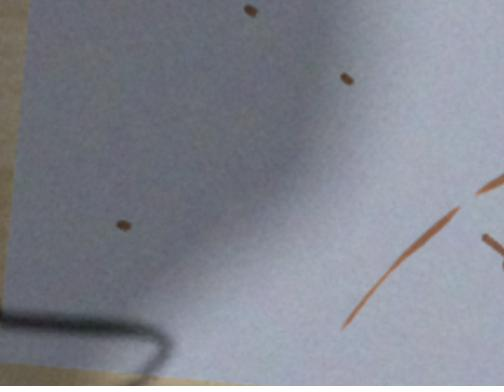

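Call:
move:
  target:
    - [0, 0, 0, 0, 0, 0, 1.0, 0.00006, 0, 0.09365, -0.00236, 0.0771, 0.30488, -0.85]
    - [0, 0, 0, 0, 0, 0, 1.0, -0.02063, 0, 0.06159, 0, 0.03978, 0.28915, -0.85]
    - [0, 0, 0, 0, 0, 0, 1.0, -0.02787, 0, 0.06159, 0, 0.03978, 0.28915, -0.85]
  speed: [0.5, 0.12, 0.1]
  blend: [0.01, 0.005, 0]

Call:
move:
  target:
    - [0, 0, 0, 0, 0, 0, 1.0, 0, 0, -0.00439, 0, -0.00572, -0.0093, -0.85]
    - [0, 0, 0, 0, 0, 0, 1.0, 0, 0, -0.00532, 0, -0.00693, -0.01417, -0.85]
    - [0, 0, 0, 0, 0, 0, 1.0, 0, 0, 0.016922, 0, 0.01663, -0.018448, -0.85]
    - [0, 0, 0, 0, 0, 0, 1.0, 0, 0, 0.021757, 0, 0.022941, -0.022008, -0.85]
    - [0, 0, 0, 0, 0, 0, 1.0, 0, 0, 0.028593, 0, 0.031867, -0.010749, -0.85]
    - [0, 0, 0, 0, 0, 0, 1.0, 0, 0, 0.033428, 0, 0.038178, -0.007189, -0.85]
    - [0, 0, 0, 0, 0, 0, 1.0, 0, 0, 0.014093, 0, 0.018394, -0.002153, -0.85]
    - [0, 0, 0, 0, 0, 0, 1.0, 0, 0, 0.009258, 0, 0.012083, 0.001407, -0.85]
    - [0, 0, 0, 0, 0, 0, 1.0, 0, 0, 0.002422, 0, 0.003157, -0.009852, -0.85]
    - [0, 0, 0, 0, 0, 0, 1.0, 0, 0, -0.00494, 0, -0.00644, -0.01199, -0.85]
    - [0, 0, 0, 0, 0, 0, 1.0, 0, 0, -0.01106, 0, -0.01444, -0.01679, -0.85]
    - [0, 0, 0, 0, 0, 0, 1.0, 0, 0, -0.01574, 0, -0.02053, -0.0231, -0.85]
  speed: [0.04, 0.033, 0.13, 0.041, 0.067, 0.041, 0.116, 0.041, 0.067, 0.05, 0.038, 0.027]
  blend: 0.003

Call:
move:
  target:
    - [0, 0, 0, 0, 0, 0, 1.0, 0, 0, -0.00519, 0, -0.00679, -0.00896, -0.85]
    - [0, 0, 0, 0, 0, 0, 1.0, 0, 0, 0.019528, 0, 0.020025, -0.015119, -0.85]
    - [0, 0, 0, 0, 0, 0, 1.0, 0, 0, 0.024536, 0, 0.026561, -0.018806, -0.85]
    - [0, 0, 0, 0, 0, 0, 1.0, 0, 0, 0.031616, 0, 0.035805, -0.007547, -0.85]
    - [0, 0, 0, 0, 0, 0, 1.0, 0, 0, 0.036624, 0, 0.042341, -0.00386, -0.85]
    - [0, 0, 0, 0, 0, 0, 1.0, 0, 0, 0.017289, 0, 0.022557, 0.001356, -0.85]
    - [0, 0, 0, 0, 0, 0, 1.0, 0, 0, 0.012281, 0, 0.016021, 0.005043, -0.85]
    - [0, 0, 0, 0, 0, 0, 1.0, 0, 0, 0.005201, 0, 0.006777, -0.006216, -0.85]
    - [0, 0, 0, 0, 0, 0, 1.0, 0, 0, -0.00289, 0, -0.00378, -0.01025, -0.85]
    - [0, 0, 0, 0, 0, 0, 1.0, 0, 0, -0.0104, 0, -0.01359, -0.01799, -0.85]
    - [0, 0, 0, 0, 0, 0, 1.0, 0, 0, -0.01339, 0, -0.0175, -0.02584, -0.85]
  speed: [0.029, 0.13, 0.041, 0.067, 0.041, 0.116, 0.041, 0.067, 0.044, 0.033, 0.031]
  blend: 0.003

Call:
move:
  target:
    - [0, 0, 0, 0, 0, 0, 1.0, 0, 0, -0.00185, 0, -0.00239, -0.00551, -0.85]
    - [0, 0, 0, 0, 0, 0, 1.0, 0, 0, 0.021207, 0, 0.022244, -0.010348, -0.85]
    - [0, 0, 0, 0, 0, 0, 1.0, 0, 0, 0.025869, 0, 0.028331, -0.013781, -0.85]
    - [0, 0, 0, 0, 0, 0, 1.0, 0, 0, 0.032461, 0, 0.036937, -0.002522, -0.85]
    - [0, 0, 0, 0, 0, 0, 1.0, 0, 0, 0.037123, 0, 0.043024, 0.000911, -0.85]
    - [0, 0, 0, 0, 0, 0, 1.0, 0, 0, 0.017788, 0, 0.02324, 0.005767, -0.85]
    - [0, 0, 0, 0, 0, 0, 1.0, 0, 0, 0.013126, 0, 0.017153, 0.0092, -0.85]
    - [0, 0, 0, 0, 0, 0, 1.0, 0, 0, 0.006534, 0, 0.008547, -0.002059, -0.85]
    - [0, 0, 0, 0, 0, 0, 1.0, 0, 0, -0.00069, 0, -0.00089, -0.00376, -0.85]
    - [0, 0, 0, 0, 0, 0, 1.0, 0, 0, -0.00726, 0, -0.00947, -0.01626, -0.85]
    - [0, 0, 0, 0, 0, 0, 1.0, 0.02793, 0, -0.00726, 0, -0.00947, -0.01626, -0.85]
  speed: [0.031, 0.13, 0.041, 0.067, 0.041, 0.116, 0.041, 0.067, 0.05, 0.03, 0.5]
  blend: [0.003, 0.003, 0.003, 0.003, 0.003, 0.003, 0.003, 0.003, 0.003, 0, 0]

Call:
move:
  target: [0, 0, 0, 0, 0, 0, 1.0, 0, 0, -0.03, 0, 0, -0.22, -0.85]
  speed: 0.6
  cameras: ["cam_above"]

Call:
zoom_image:
  camera: "cam_above"
  region: [370, 195, 480, 275]

Scene clock: 200.17 s.
left_arm: end_effector_position=(+0.3943, +0.3349, +0.1104) grip_measured=+1.000 grip_effort_nm=0.00 end_effector_quat_wxyz=(+0.619, -0.006, +0.785, +0.003) | right_arm: end_effector_position=(+0.4037, -0.0282, +0.0784) grip_measured=-0.642 grip_effort_nm=-1.03 end_effector_quat_wxyz=(+0.569, -0.255, +0.758, +0.193)
Joint names: [wrist pitch, wrist roll, shoulder, wrist yaw, elbow, waist]
Joint positions: left_arm=[1.014 -0.014 1.582 -0.052 0.332 -0.05 0.094] | right_arm=[0.937 0.001 2.008 -0.005 0.788 0.662 0.017]
Joint torques (N m): left_arm=[1.67 0.05 -6.37 -0.07 5.12 -0.13] | right_arm=[1.4 -0.02 -9.36 0.05 4.1 -0.54]
Heat: left arm: 42 °C; right arm: 43 °C.
Joint targets: left_arm=[1.021 -0.015 1.574 -0.052 0.340 -0.050] | right_arm=[0.909 0.000 1.980 0.000 0.781 0.656]
move: done

Scene clock: 205.23 s.
left_arm: end_effector_position=(+0.3943, +0.3349, +0.1104) grip_measured=+1.000 grip_effort_nm=0.00 end_effector_quat_wxyz=(+0.619, -0.006, +0.785, +0.003) | right_arm: end_effector_position=(+0.4103, -0.0556, +0.0782) grip_measured=-0.642 grip_effort_nm=-1.03 end_effector_quat_wxyz=(+0.569, -0.235, +0.769, +0.175)
Joint names: [wrist pitch, wrist roll, shoulder, wrist yaw, elbow, waist]
Joint positions: left_arm=[1.014 -0.014 1.582 -0.052 0.332 -0.05 0.094] | right_arm=[0.928 0.001 1.973 0 0.748 0.612 0.017]
Joint torques (N m): left_arm=[1.7 0.05 -6.37 -0.03 5.05 -0.18] | right_arm=[1.48 -0.02 -9.06 0 3.63 -0.65]
Heat: left arm: 42 °C; right arm: 43 °C.
Joint targets: left_arm=[1.021 -0.015 1.574 -0.052 0.340 -0.050] | right_arm=[0.909 0.000 1.945 0.000 0.736 0.604]
move: done

Scene clock: 210.60 s.
left_arm: end_effector_position=(+0.3943, +0.3349, +0.1104) grip_measured=+1.000 grip_effort_nm=0.00 end_effector_quat_wxyz=(+0.619, -0.006, +0.785, +0.003) | right_arm: end_effector_position=(+0.4173, -0.0852, +0.0776) grip_measured=-0.642 grip_effort_nm=-1.03 end_effector_quat_wxyz=(+0.569, -0.214, +0.778, +0.157)
Joint names: [wrist pitch, wrist roll, shoulder, wrist yaw, elbow, waist]
Joint positions: left_arm=[1.014 -0.014 1.582 -0.052 0.332 -0.05 0.094] | right_arm=[0.926 0.001 1.942 0 0.709 0.554 0.017]
Joint torques (N m): left_arm=[1.67 0.08 -6.45 -0.06 5.34 -0.06] | right_arm=[1.49 -0.02 -8.73 0.01 3.59 -0.66]
Heat: left arm: 42 °C; right arm: 42 °C.
Joint targets: left_arm=[1.021 -0.015 1.574 -0.052 0.340 -0.050] | right_arm=[0.909 0.000 1.915 0.000 0.697 0.547]
move: done

Scene clock: 216.33 s.
left_arm: end_effector_position=(+0.3943, +0.3349, +0.1104) grip_measured=+1.000 grip_effort_nm=0.00 end_effector_quat_wxyz=(+0.619, -0.006, +0.785, +0.003) | right_arm: end_effector_position=(+0.4290, -0.0992, +0.1206) grip_measured=-0.642 grip_effort_nm=-1.03 end_effector_quat_wxyz=(+0.639, -0.186, +0.728, +0.164)
Joint names: [wrist pitch, wrist roll, shoulder, wrist yaw, elbow, waist]
Joint positions: left_arm=[1.014 -0.014 1.582 -0.052 0.332 -0.05 0.094] | right_arm=[1.113 0.001 1.925 0 0.681 0.518 0.017]
Joint torques (N m): left_arm=[1.68 0.04 -6.49 -0.06 5.26 0.05] | right_arm=[1.97 -0.02 -8.55 0 4.14 -0.66]
Heat: left arm: 42 °C; right arm: 42 °C.
Joint targets: left_arm=[1.021 -0.015 1.574 -0.052 0.340 -0.050] | right_arm=[1.146 0.000 1.899 0.000 0.676 0.511]
move: done

Scene clock: 217.60 s.
left_arm: end_effector_position=(+0.3943, +0.3349, +0.1104) grip_measured=+1.000 grip_effort_nm=0.00 end_effector_quat_wxyz=(+0.619, -0.006, +0.785, +0.003) | right_arm: end_effector_position=(+0.4896, -0.3395, +0.1506) grip_measured=-0.642 grip_effort_nm=-1.03 end_effector_quat_wxyz=(+0.683, +0.003, +0.730, -0.003)
Joint names: [wrist pitch, wrist roll, shoulder, wrist yaw, elbow, waist]
Joint positions: left_arm=[1.014 -0.014 1.582 -0.052 0.332 -0.05 0.094] | right_arm=[1.116 0.001 1.864 0.007 0.681 0.015 0.017]
Joint torques (N m): left_arm=[1.62 0.07 -6.42 -0.04 5.15 -0.09] | right_arm=[1.93 -0.02 -8.77 -0.07 4.41 0.54]
Heat: left arm: 42 °C; right arm: 42 °C.
Joint targets: left_arm=[1.021 -0.015 1.574 -0.052 0.340 -0.050] | right_arm=[1.146 0.000 1.832 0.000 0.676 0.021]
move: done
Images, in order (width x height): cam_above 672x504.

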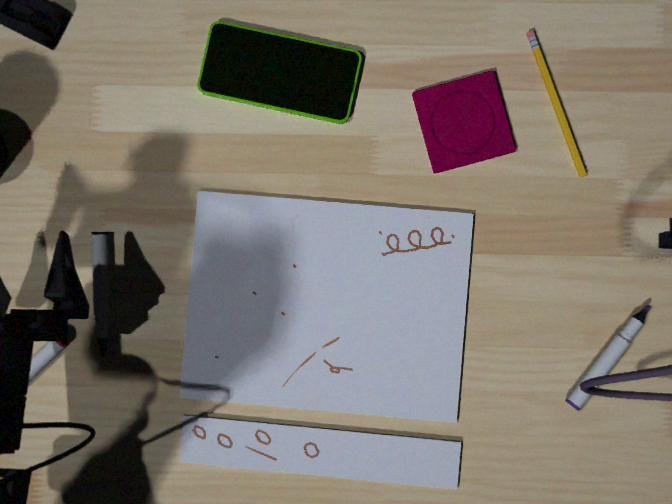

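Scaled by 4.582 from the camera's 672x504 image, which has a finer 960x720 frame.

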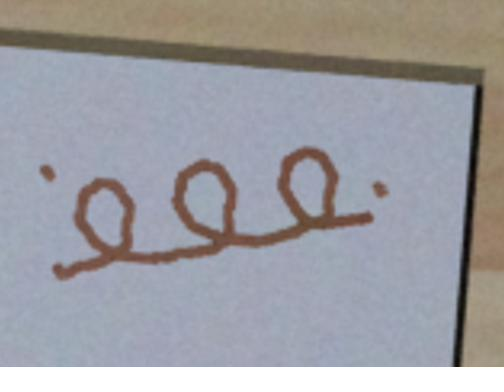

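Call:
zoom_image:
  camera: "cam_above"
  region: [400, 220, 450, 257]

Call:
zoom_image:
  camera: "cam_above"
  region: [375, 222, 425, 259]

Scaled by 10.080 from the camera's 672x504 image, which has a finer 960x720 frame.

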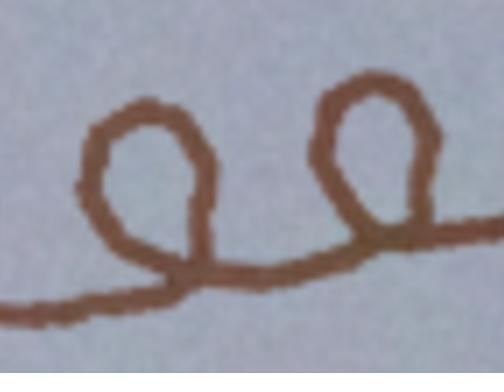

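Scaled by 10.080 from the camera's 672x504 image, which has a finer 960x720 frame.

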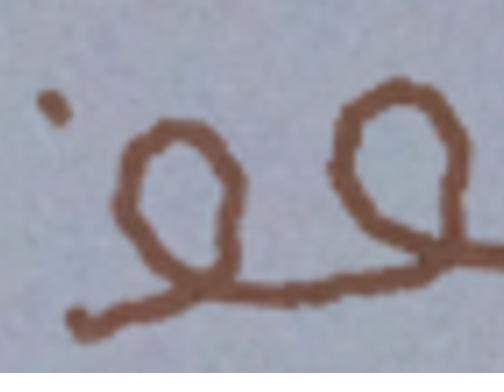

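Call:
move:
  target:
    - [0, 0, 0, 0, 0, 0, 1.0, 0, 0, 0.13511, -0.00236, 0.13446, 0.34702, -0.85]
    - [0, 0, 0, 0, 0, 0, 1.0, -0.02074, 0, 0.10305, 0, 0.09714, 0.33128, -0.85]
    - [0, 0, 0, 0, 0, 0, 1.0, -0.02799, 0, 0.10305, 0, 0.09714, 0.33128, -0.85]
  speed: [0.5, 0.12, 0.1]
  blend: [0.01, 0.005, 0]

Call:
move:
  target:
    - [0, 0, 0, 0, 0, 0, 1.0, 0, 0, -0.00418, 0, -0.00557, -0.008035, -0.85]
    - [0, 0, 0, 0, 0, 0, 1.0, 0, 0, -0.00559, 0, -0.00744, -0.012675, -0.85]
    - [0, 0, 0, 0, 0, 0, 1.0, 0, 0, 0.013741, 0, 0.012335, -0.016136, -0.85]
    - [0, 0, 0, 0, 0, 0, 1.0, 0, 0, 0.01819, 0, 0.018264, -0.019276, -0.85]
    - [0, 0, 0, 0, 0, 0, 1.0, 0, 0, 0.024482, 0, 0.026648, -0.006818, -0.85]
    - [0, 0, 0, 0, 0, 0, 1.0, 0, 0, 0.028931, 0, 0.032577, -0.003678, -0.85]
    - [0, 0, 0, 0, 0, 0, 1.0, 0, 0, 0.010945, 0, 0.014591, 0.000764, -0.85]
    - [0, 0, 0, 0, 0, 0, 1.0, 0, 0, 0.006496, 0, 0.008662, 0.003904, -0.85]
    - [0, 0, 0, 0, 0, 0, 1.0, 0, 0, 0.000204, 0, 0.000278, -0.008554, -0.85]
    - [0, 0, 0, 0, 0, 0, 1.0, 0, 0, -0.00534, 0, -0.0071, -0.009725, -0.85]
    - [0, 0, 0, 0, 0, 0, 1.0, 0, 0, -0.00962, 0, -0.01281, -0.014845, -0.85]
    - [0, 0, 0, 0, 0, 0, 1.0, 0, 0, -0.01425, 0, -0.01898, -0.020975, -0.85]
  speed: [0.04, 0.03, 0.14, 0.045, 0.075, 0.045, 0.12, 0.045, 0.075, 0.045, 0.03, 0.03]
  blend: 0.002

Call:
move:
  target:
    - [0, 0, 0, 0, 0, 0, 1.0, 0, 0, -0.00137, 0, -0.00183, -0.00585, -0.85]
    - [0, 0, 0, 0, 0, 0, 1.0, 0, 0, 0.017886, 0, 0.017847, -0.009601, -0.85]
    - [0, 0, 0, 0, 0, 0, 1.0, 0, 0, 0.022678, 0, 0.024231, -0.012983, -0.85]
    - [0, 0, 0, 0, 0, 0, 1.0, 0, 0, 0.029454, 0, 0.033261, -0.000525, -0.85]
    - [0, 0, 0, 0, 0, 0, 1.0, 0, 0, 0.034246, 0, 0.039645, 0.002857, -0.85]
    - [0, 0, 0, 0, 0, 0, 1.0, 0, 0, 0.01626, 0, 0.021659, 0.007639, -0.85]
    - [0, 0, 0, 0, 0, 0, 1.0, 0, 0, 0.011468, 0, 0.015275, 0.011021, -0.85]
    - [0, 0, 0, 0, 0, 0, 1.0, 0, 0, 0.004692, 0, 0.006245, -0.001437, -0.85]
    - [0, 0, 0, 0, 0, 0, 1.0, 0, 0, -0.00193, 0, -0.00257, -0.00302, -0.85]
    - [0, 0, 0, 0, 0, 0, 1.0, 0, 0, -0.0105, 0, -0.01399, -0.01147, -0.85]
    - [0, 0, 0, 0, 0, 0, 1.0, 0, 0, -0.01285, 0, -0.01712, -0.01668, -0.85]
  speed: [0.03, 0.14, 0.045, 0.075, 0.045, 0.12, 0.045, 0.075, 0.045, 0.033, 0.03]
  blend: 0.002

Call:
move:
  target:
    - [0, 0, 0, 0, 0, 0, 1.0, 0, 0, -0.00047, 0, -0.00063, -0.00517, -0.85]
    - [0, 0, 0, 0, 0, 0, 1.0, 0, 0, 0.019336, 0, 0.019777, -0.009001, -0.85]
    - [0, 0, 0, 0, 0, 0, 1.0, 0, 0, 0.024128, 0, 0.026161, -0.012383, -0.85]
    - [0, 0, 0, 0, 0, 0, 1.0, 0, 0, 0.030904, 0, 0.035191, 0.000075, -0.85]
    - [0, 0, 0, 0, 0, 0, 1.0, 0, 0, 0.035696, 0, 0.041575, 0.003457, -0.85]
    - [0, 0, 0, 0, 0, 0, 1.0, 0, 0, 0.01771, 0, 0.023589, 0.008239, -0.85]
    - [0, 0, 0, 0, 0, 0, 1.0, 0, 0, 0.012918, 0, 0.017205, 0.011621, -0.85]
    - [0, 0, 0, 0, 0, 0, 1.0, 0, 0, 0.006142, 0, 0.008175, -0.000837, -0.85]
    - [0, 0, 0, 0, 0, 0, 1.0, 0, 0, -0.00117, 0, -0.00156, -0.0023, -0.85]
    - [0, 0, 0, 0, 0, 0, 1.0, 0, 0, -0.00794, 0, -0.01058, -0.01137, -0.85]
    - [0, 0, 0, 0, 0, 0, 1.0, 0.02799, 0, -0.00794, 0, -0.01058, -0.01137, -0.85]
  speed: [0.03, 0.14, 0.045, 0.075, 0.045, 0.12, 0.045, 0.075, 0.045, 0.033, 0.5]
  blend: [0.002, 0.002, 0.002, 0.002, 0.002, 0.002, 0.002, 0.002, 0.002, 0, 0]

Call:
move:
  target: [0, 0, 0, 0, 0, 0, 1.0, 0, 0, -0.03, 0, 0, -0.28, -0.85]
  speed: 0.6
  cameras: ["cam_above"]

Call:
zoom_image:
  camera: "cam_above"
  region: [310, 215, 400, 275]

Scene clock: 227.67 s.
left_arm: end_effector_position=(+0.3943, +0.3349, +0.1104) grip_measured=+1.000 grip_effort_nm=0.00 end_effector_quat_wxyz=(+0.619, -0.006, +0.785, +0.003) | right_arm: end_effector_position=(+0.3896, +0.0305, +0.0794) grip_measured=-0.642 grip_effort_nm=-1.03 end_effector_quat_wxyz=(+0.569, -0.290, +0.736, +0.226)
Joint names: [wrist pitch, wrist roll, shoulder, wrist yaw, elbow, waist]
Joint positions: left_arm=[1.014 -0.014 1.582 -0.052 0.332 -0.05 0.094] | right_arm=[0.939 0.001 2.091 -0.005 0.899 0.765 0.017]
Joint torques (N m): left_arm=[1.66 0.05 -6.31 -0.02 5.29 -0.13] | right_arm=[1.39 -0.02 -10.15 0.05 4.22 -0.54]
Heat: left arm: 43 °C; right arm: 43 °C.
Joint targets: left_arm=[1.021 -0.015 1.574 -0.052 0.340 -0.050] | right_arm=[0.909 0.000 2.061 0.000 0.892 0.758]
move: done

Scene clock: 232.23 s.
left_arm: end_effector_position=(+0.3943, +0.3349, +0.1104) grip_measured=+1.000 grip_effort_nm=0.00 end_effector_quat_wxyz=(+0.619, -0.006, +0.785, +0.003) | right_arm: end_effector_position=(+0.3993, +0.0055, +0.0790) grip_measured=-0.642 grip_effort_nm=-1.03 end_effector_quat_wxyz=(+0.569, -0.273, +0.747, +0.209)
Joint names: [wrist pitch, wrist roll, shoulder, wrist yaw, elbow, waist]
Joint positions: left_arm=[1.014 -0.014 1.582 -0.052 0.332 -0.05 0.094] | right_arm=[0.927 0.001 2.059 0 0.862 0.719 0.017]
Joint torques (N m): left_arm=[1.68 0.02 -6.53 -0.04 5.24 -0.12] | right_arm=[1.49 -0.02 -9.85 0 3.71 -0.66]
Heat: left arm: 43 °C; right arm: 43 °C.
Joint targets: left_arm=[1.021 -0.015 1.574 -0.052 0.340 -0.050] | right_arm=[0.909 0.000 2.030 0.000 0.850 0.712]
move: done

Scene clock: 236.83 s.
left_arm: end_effector_position=(+0.3943, +0.3349, +0.1104) grip_measured=+1.000 grip_effort_nm=0.00 end_effector_quat_wxyz=(+0.619, -0.006, +0.785, +0.003) | right_arm: end_effector_position=(+0.4043, -0.0156, +0.0785) grip_measured=-0.642 grip_effort_nm=-1.03 end_effector_quat_wxyz=(+0.568, -0.261, +0.755, +0.197)
Joint names: [wrist pitch, wrist roll, shoulder, wrist yaw, elbow, waist]
Joint positions: left_arm=[1.014 -0.014 1.582 -0.052 0.332 -0.05 0.094] | right_arm=[0.926 0.001 2.03 0 0.824 0.682 0.017]
Joint torques (N m): left_arm=[1.69 0.02 -6.46 -0.04 5.27 -0.03] | right_arm=[1.49 -0.02 -9.59 0 3.69 -0.66]
Heat: left arm: 43 °C; right arm: 42 °C.
Joint targets: left_arm=[1.021 -0.015 1.574 -0.052 0.340 -0.050] | right_arm=[0.908 0.000 2.001 0.000 0.811 0.675]
move: done

Scene clock: 242.10 s.
left_arm: end_effector_position=(+0.3943, +0.3349, +0.1104) grip_measured=+1.000 grip_effort_nm=0.00 end_effector_quat_wxyz=(+0.619, -0.006, +0.785, +0.003) | right_arm: end_effector_position=(+0.4136, -0.0252, +0.1216) grip_measured=-0.642 grip_effort_nm=-1.03 end_effector_quat_wxyz=(+0.635, -0.234, +0.706, +0.211)
Joint names: [wrist pitch, wrist roll, shoulder, wrist yaw, elbow, waist]
Joint positions: left_arm=[1.014 -0.014 1.582 -0.052 0.332 -0.05 0.094] | right_arm=[1.113 0.001 2.012 0 0.793 0.657 0.017]
Joint torques (N m): left_arm=[1.66 0.04 -6.46 -0.04 5.31 -0.08] | right_arm=[1.98 -0.02 -9.42 0 4.26 -0.65]
Heat: left arm: 43 °C; right arm: 42 °C.
Joint targets: left_arm=[1.021 -0.015 1.574 -0.052 0.340 -0.050] | right_arm=[1.146 0.000 1.984 -0.001 0.788 0.649]
move: done

Scene clock: 243.67 s.
left_arm: end_effector_position=(+0.3943, +0.3349, +0.1104) grip_measured=+1.000 grip_effort_nm=0.00 end_effector_quat_wxyz=(+0.619, -0.006, +0.785, +0.003) | right_arm: end_effector_position=(+0.5168, -0.3367, +0.1526) grip_measured=-0.642 grip_effort_nm=-1.03 end_effector_quat_wxyz=(+0.692, +0.002, +0.722, -0.001)
Joint names: [wrist pitch, wrist roll, shoulder, wrist yaw, elbow, waist]
Joint positions: left_arm=[1.014 -0.014 1.582 -0.052 0.332 -0.05 0.094] | right_arm=[1.116 0.001 1.952 0.007 0.793 0.02 0.017]
Joint torques (N m): left_arm=[1.68 0.08 -6.34 -0.01 5.26 -0.08] | right_arm=[1.93 -0.02 -9.72 -0.07 4.53 0.51]
Heat: left arm: 43 °C; right arm: 43 °C.
Joint targets: left_arm=[1.021 -0.015 1.574 -0.052 0.340 -0.050] | right_arm=[1.146 0.000 1.917 0.000 0.788 0.026]
move: done
Images, in order (width x height): cam_above 672x504.

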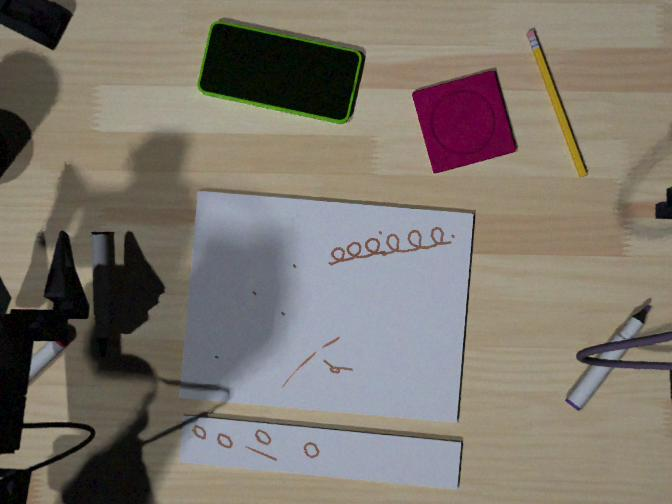

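Scaled by 5.600 from the camera's 672x504 image, which has a finer 960x720 frame.

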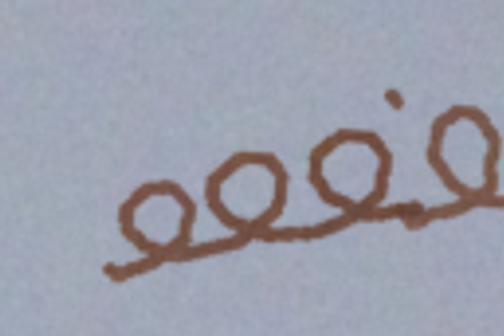

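Call:
execute_actions:
  actions: []
  cameras: ["cam_above"]

Call:
show_instructions:

Scene clock: 245.67 s.
left_arm: end_effector_position=(+0.3943, +0.3349, +0.1104) grip_measured=+1.000 grip_effort_nm=0.00 end_effector_quat_wxyz=(+0.619, -0.006, +0.785, +0.003) | right_arm: end_effector_position=(+0.5168, -0.3365, +0.1526) grip_measured=-0.642 grip_effort_nm=-1.03 end_effector_quat_wxyz=(+0.692, +0.001, +0.722, -0.001)
Joint names: [wrist pitch, wrist roll, shoulder, wrist yaw, elbow, waist]
Joint positions: left_arm=[1.014 -0.014 1.582 -0.052 0.332 -0.05 0.094] | right_arm=[1.116 0.001 1.952 0.007 0.793 0.021 0.017]
Joint velocities: within noise
Joint torques (N m): left_arm=[1.67 0.03 -6.35 -0.05 5.19 -0.05] | right_arm=[1.93 -0.02 -9.72 -0.07 4.55 0.44]
Heat: left arm: 43 °C; right arm: 43 °C.
Joint targets: left_arm=[1.021 -0.015 1.574 -0.052 0.340 -0.050] | right_arm=[1.146 0.000 1.917 0.000 0.788 0.026]
Tool commands: left_gripper/opening=+1.0 right_gripper/opening=-0.85
Images, in order (width x height): cam_above 672x504.

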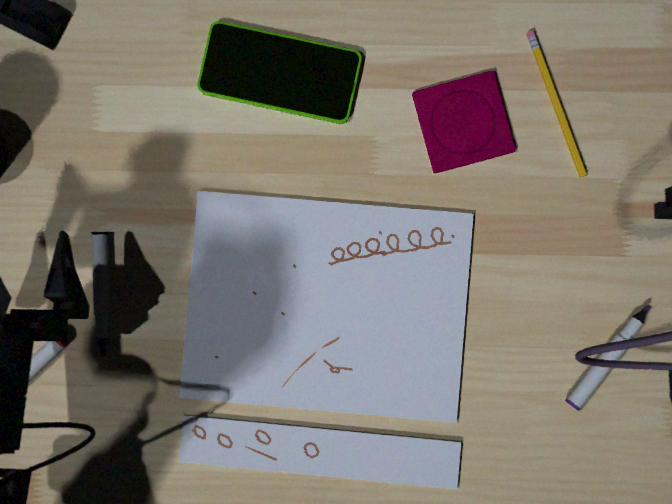

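Reference images for this scene: drawing.

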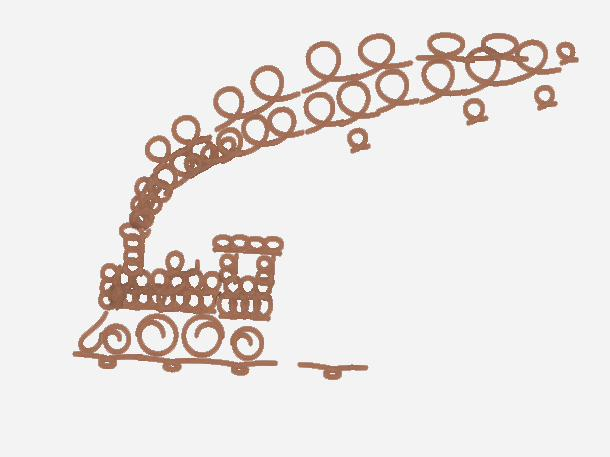

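Call:
move:
  target:
    - [0,0,0,0,0,0,1.0,0,0,0.11730,-0.00236,0.11365,0.36793,-0.85]
    - [0,0,0,0,0,0,1.0,-0.02074,0,0.08524,0,0.07633,0.35219,-0.85]
    - [0,0,0,0,0,0,1.0,-0.02799,0,0.08524,0,0.07633,0.35219,-0.85]
  speed: [0.5,0.12,0.1]
  blend: [0.01,0.005,0]

Call:
move:
  target:
    - [0,0,0,0,0,0,1.0,0,0,-0.002664,0,-0.003695,-0.005784,-0.85]
    - [0,0,0,0,0,0,1.0,0,0,-0.004058,0,-0.005626,-0.009859,-0.85]
    - [0,0,0,0,0,0,1.0,0,0,0.015092,0,0.013972,-0.015129,-0.85]
    - [0,0,0,0,0,0,1.0,0,0,0.018930,0,0.019297,-0.017607,-0.85]
    - [0,0,0,0,0,0,1.0,0,0,0.024362,0,0.026860,-0.005354,-0.85]
    - [0,0,0,0,0,0,1.0,0,0,0.028209,0,0.032234,-0.002757,-0.85]
    - [0,0,0,0,0,0,1.0,0,0,0.010223,0,0.014248,0.000798,-0.85]
    - [0,0,0,0,0,0,1.0,0,0,0.006376,0,0.008874,0.003278,-0.85]
    - [0,0,0,0,0,0,1.0,0,0,0.000944,0,0.001311,-0.008905,-0.85]
    - [0,0,0,0,0,0,1.0,0,0,-0.006048,0,-0.008378,-0.009601,-0.85]
    - [0,0,0,0,0,0,1.0,0,0,-0.010975,0,-0.015177,-0.016075,-0.85]
  speed: [0.035,0.03,0.14,0.045,0.075,0.045,0.12,0.045,0.075,0.045,0.035]
  blend: 0.002

Call:
move:
  target:
    - [0,0,0,0,0,0,1.0,0,0,-0.002400,0,-0.003302,-0.004551,-0.85]
    - [0,0,0,0,0,0,1.0,0,0,0.016230,0,0.015569,-0.009265,-0.85]
    - [0,0,0,0,0,0,1.0,0,0,0.020331,0,0.021218,-0.011895,-0.85]
    - [0,0,0,0,0,0,1.0,0,0,0.026138,0,0.029247,0.000458,-0.85]
    - [0,0,0,0,0,0,1.0,0,0,0.030249,0,0.034952,0.003339,-0.85]
    - [0,0,0,0,0,0,1.0,0,0,0.012263,0,0.016966,0.007198,-0.85]
    - [0,0,0,0,0,0,1.0,0,0,0.008152,0,0.011261,0.009831,-0.85]
    - [0,0,0,0,0,0,1.0,0,0,0.002345,0,0.003232,-0.002439,-0.85]
    - [0,0,0,0,0,0,1.0,0,0,-0.003629,0,-0.004991,-0.004261,-0.85]
    - [0,0,0,0,0,0,1.0,0,0,-0.007902,0,-0.010850,-0.009939,-0.85]
    - [0,0,0,0,0,0,1.0,0.028,0,-0.007902,0,-0.010850,-0.009939,-0.85]
    - [0,0,0,0,0,0,1.0,0.028,0,-0.037902,0,-0.010850,-0.289939,-0.85]
  speed: [0.03,0.14,0.045,0.075,0.045,0.12,0.045,0.075,0.045,0.035,0.5,0.6]
  blend: [0.002,0.002,0.002,0.002,0.002,0.002,0.002,0.002,0.002,0,0.01,0]
  cameras: ["cam_above"]

Scene clock: 254.63 s.
left_arm: end_effector_position=(+0.3943, +0.3349, +0.1104) grip_measured=+1.000 grip_effort_nm=0.00 end_effector_quat_wxyz=(+0.619, -0.006, +0.785, +0.003) | right_arm: end_effector_position=(+0.3809, +0.0615, +0.0799) grip_measured=-0.642 grip_effort_nm=-1.03 end_effector_quat_wxyz=(+0.569, -0.307, +0.723, +0.243)
Joint names: [wrist pitch, wrist roll, shoulder, wrist yaw, elbow, waist]
Joint positions: left_arm=[1.014 -0.014 1.582 -0.052 0.332 -0.05 0.094] | right_arm=[0.937 0.001 2.138 -0.005 0.965 0.816 0.017]
Joint torques (N m): left_arm=[1.66 0.04 -6.39 -0.05 5.18 -0.01] | right_arm=[1.41 -0.02 -10.66 0.05 4.31 -0.54]
Heat: left arm: 43 °C; right arm: 44 °C.
Joint targets: left_arm=[1.021 -0.015 1.574 -0.052 0.340 -0.050] | right_arm=[0.909 0.000 2.106 -0.001 0.958 0.810]
move: done

Scene clock: 258.67 s.
left_arm: end_effector_position=(+0.3943, +0.3349, +0.1104) grip_measured=+1.000 grip_effort_nm=0.00 end_effector_quat_wxyz=(+0.619, -0.006, +0.785, +0.003) | right_arm: end_effector_position=(+0.3898, +0.0423, +0.0794) grip_measured=-0.642 grip_effort_nm=-1.03 end_effector_quat_wxyz=(+0.568, -0.295, +0.733, +0.229)
Joint names: [wrist pitch, wrist roll, shoulder, wrist yaw, elbow, waist]
Joint positions: left_arm=[1.014 -0.014 1.582 -0.052 0.332 -0.05 0.094] | right_arm=[0.924 0.001 2.112 -0.001 0.937 0.781 0.017]
Joint torques (N m): left_arm=[1.66 0.03 -6.43 -0.05 5.23 -0.05] | right_arm=[1.52 -0.02 -10.39 0.02 3.79 -0.65]
Heat: left arm: 43 °C; right arm: 43 °C.
Joint targets: left_arm=[1.021 -0.015 1.574 -0.052 0.340 -0.050] | right_arm=[0.908 0.000 2.082 0.000 0.924 0.774]
move: done

Scene clock: 264.40 s.
left_arm: end_effector_position=(+0.3943, +0.3349, +0.1104) grip_measured=+1.000 grip_effort_nm=0.00 end_effector_quat_wxyz=(+0.619, -0.006, +0.785, +0.003) | right_arm: end_effector_position=(+0.5396, -0.2806, +0.1552) grip_measured=-0.642 grip_effort_nm=-1.03 end_effector_quat_wxyz=(+0.701, -0.035, +0.711, +0.035)
Joint names: [wrist pitch, wrist roll, shoulder, wrist yaw, elbow, waist]
Joint positions: left_arm=[1.014 -0.014 1.582 -0.052 0.332 -0.05 0.094] | right_arm=[1.116 0.001 2.035 0.008 0.905 0.123 0.017]
Joint torques (N m): left_arm=[1.66 0.02 -6.46 0.01 5.19 -0.05] | right_arm=[1.92 -0.01 -10.58 -0.08 4.67 0.32]
Heat: left arm: 43 °C; right arm: 43 °C.
Joint targets: left_arm=[1.021 -0.015 1.574 -0.052 0.340 -0.050] | right_arm=[1.146 0.000 1.998 0.000 0.900 0.129]
move: off_target (right_arm); right_arm: the shoulder is farthest, 0.037 rad from its target
Images, in order (width x height): cam_above 672x504.

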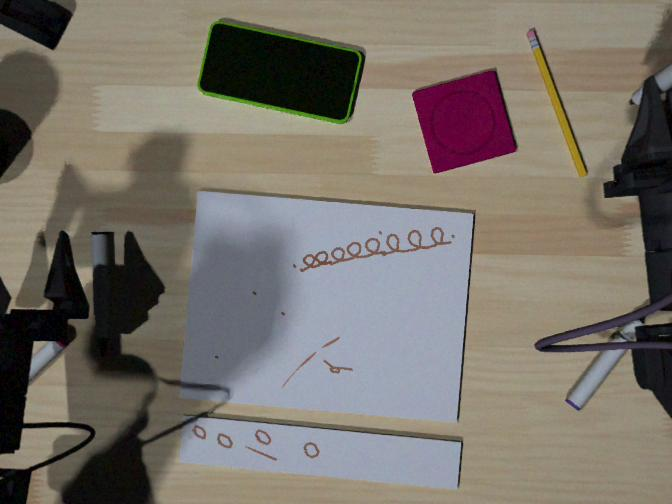

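Call:
zoom_image:
  camera: "cam_above"
  region: [280, 215, 480, 285]

Scaled by 2.520 from the camera's 672x504 image, which has a finer 960x720 frame.

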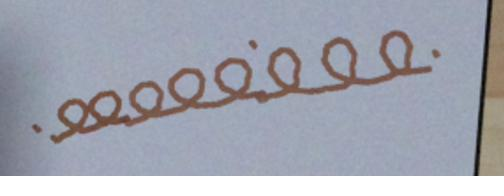

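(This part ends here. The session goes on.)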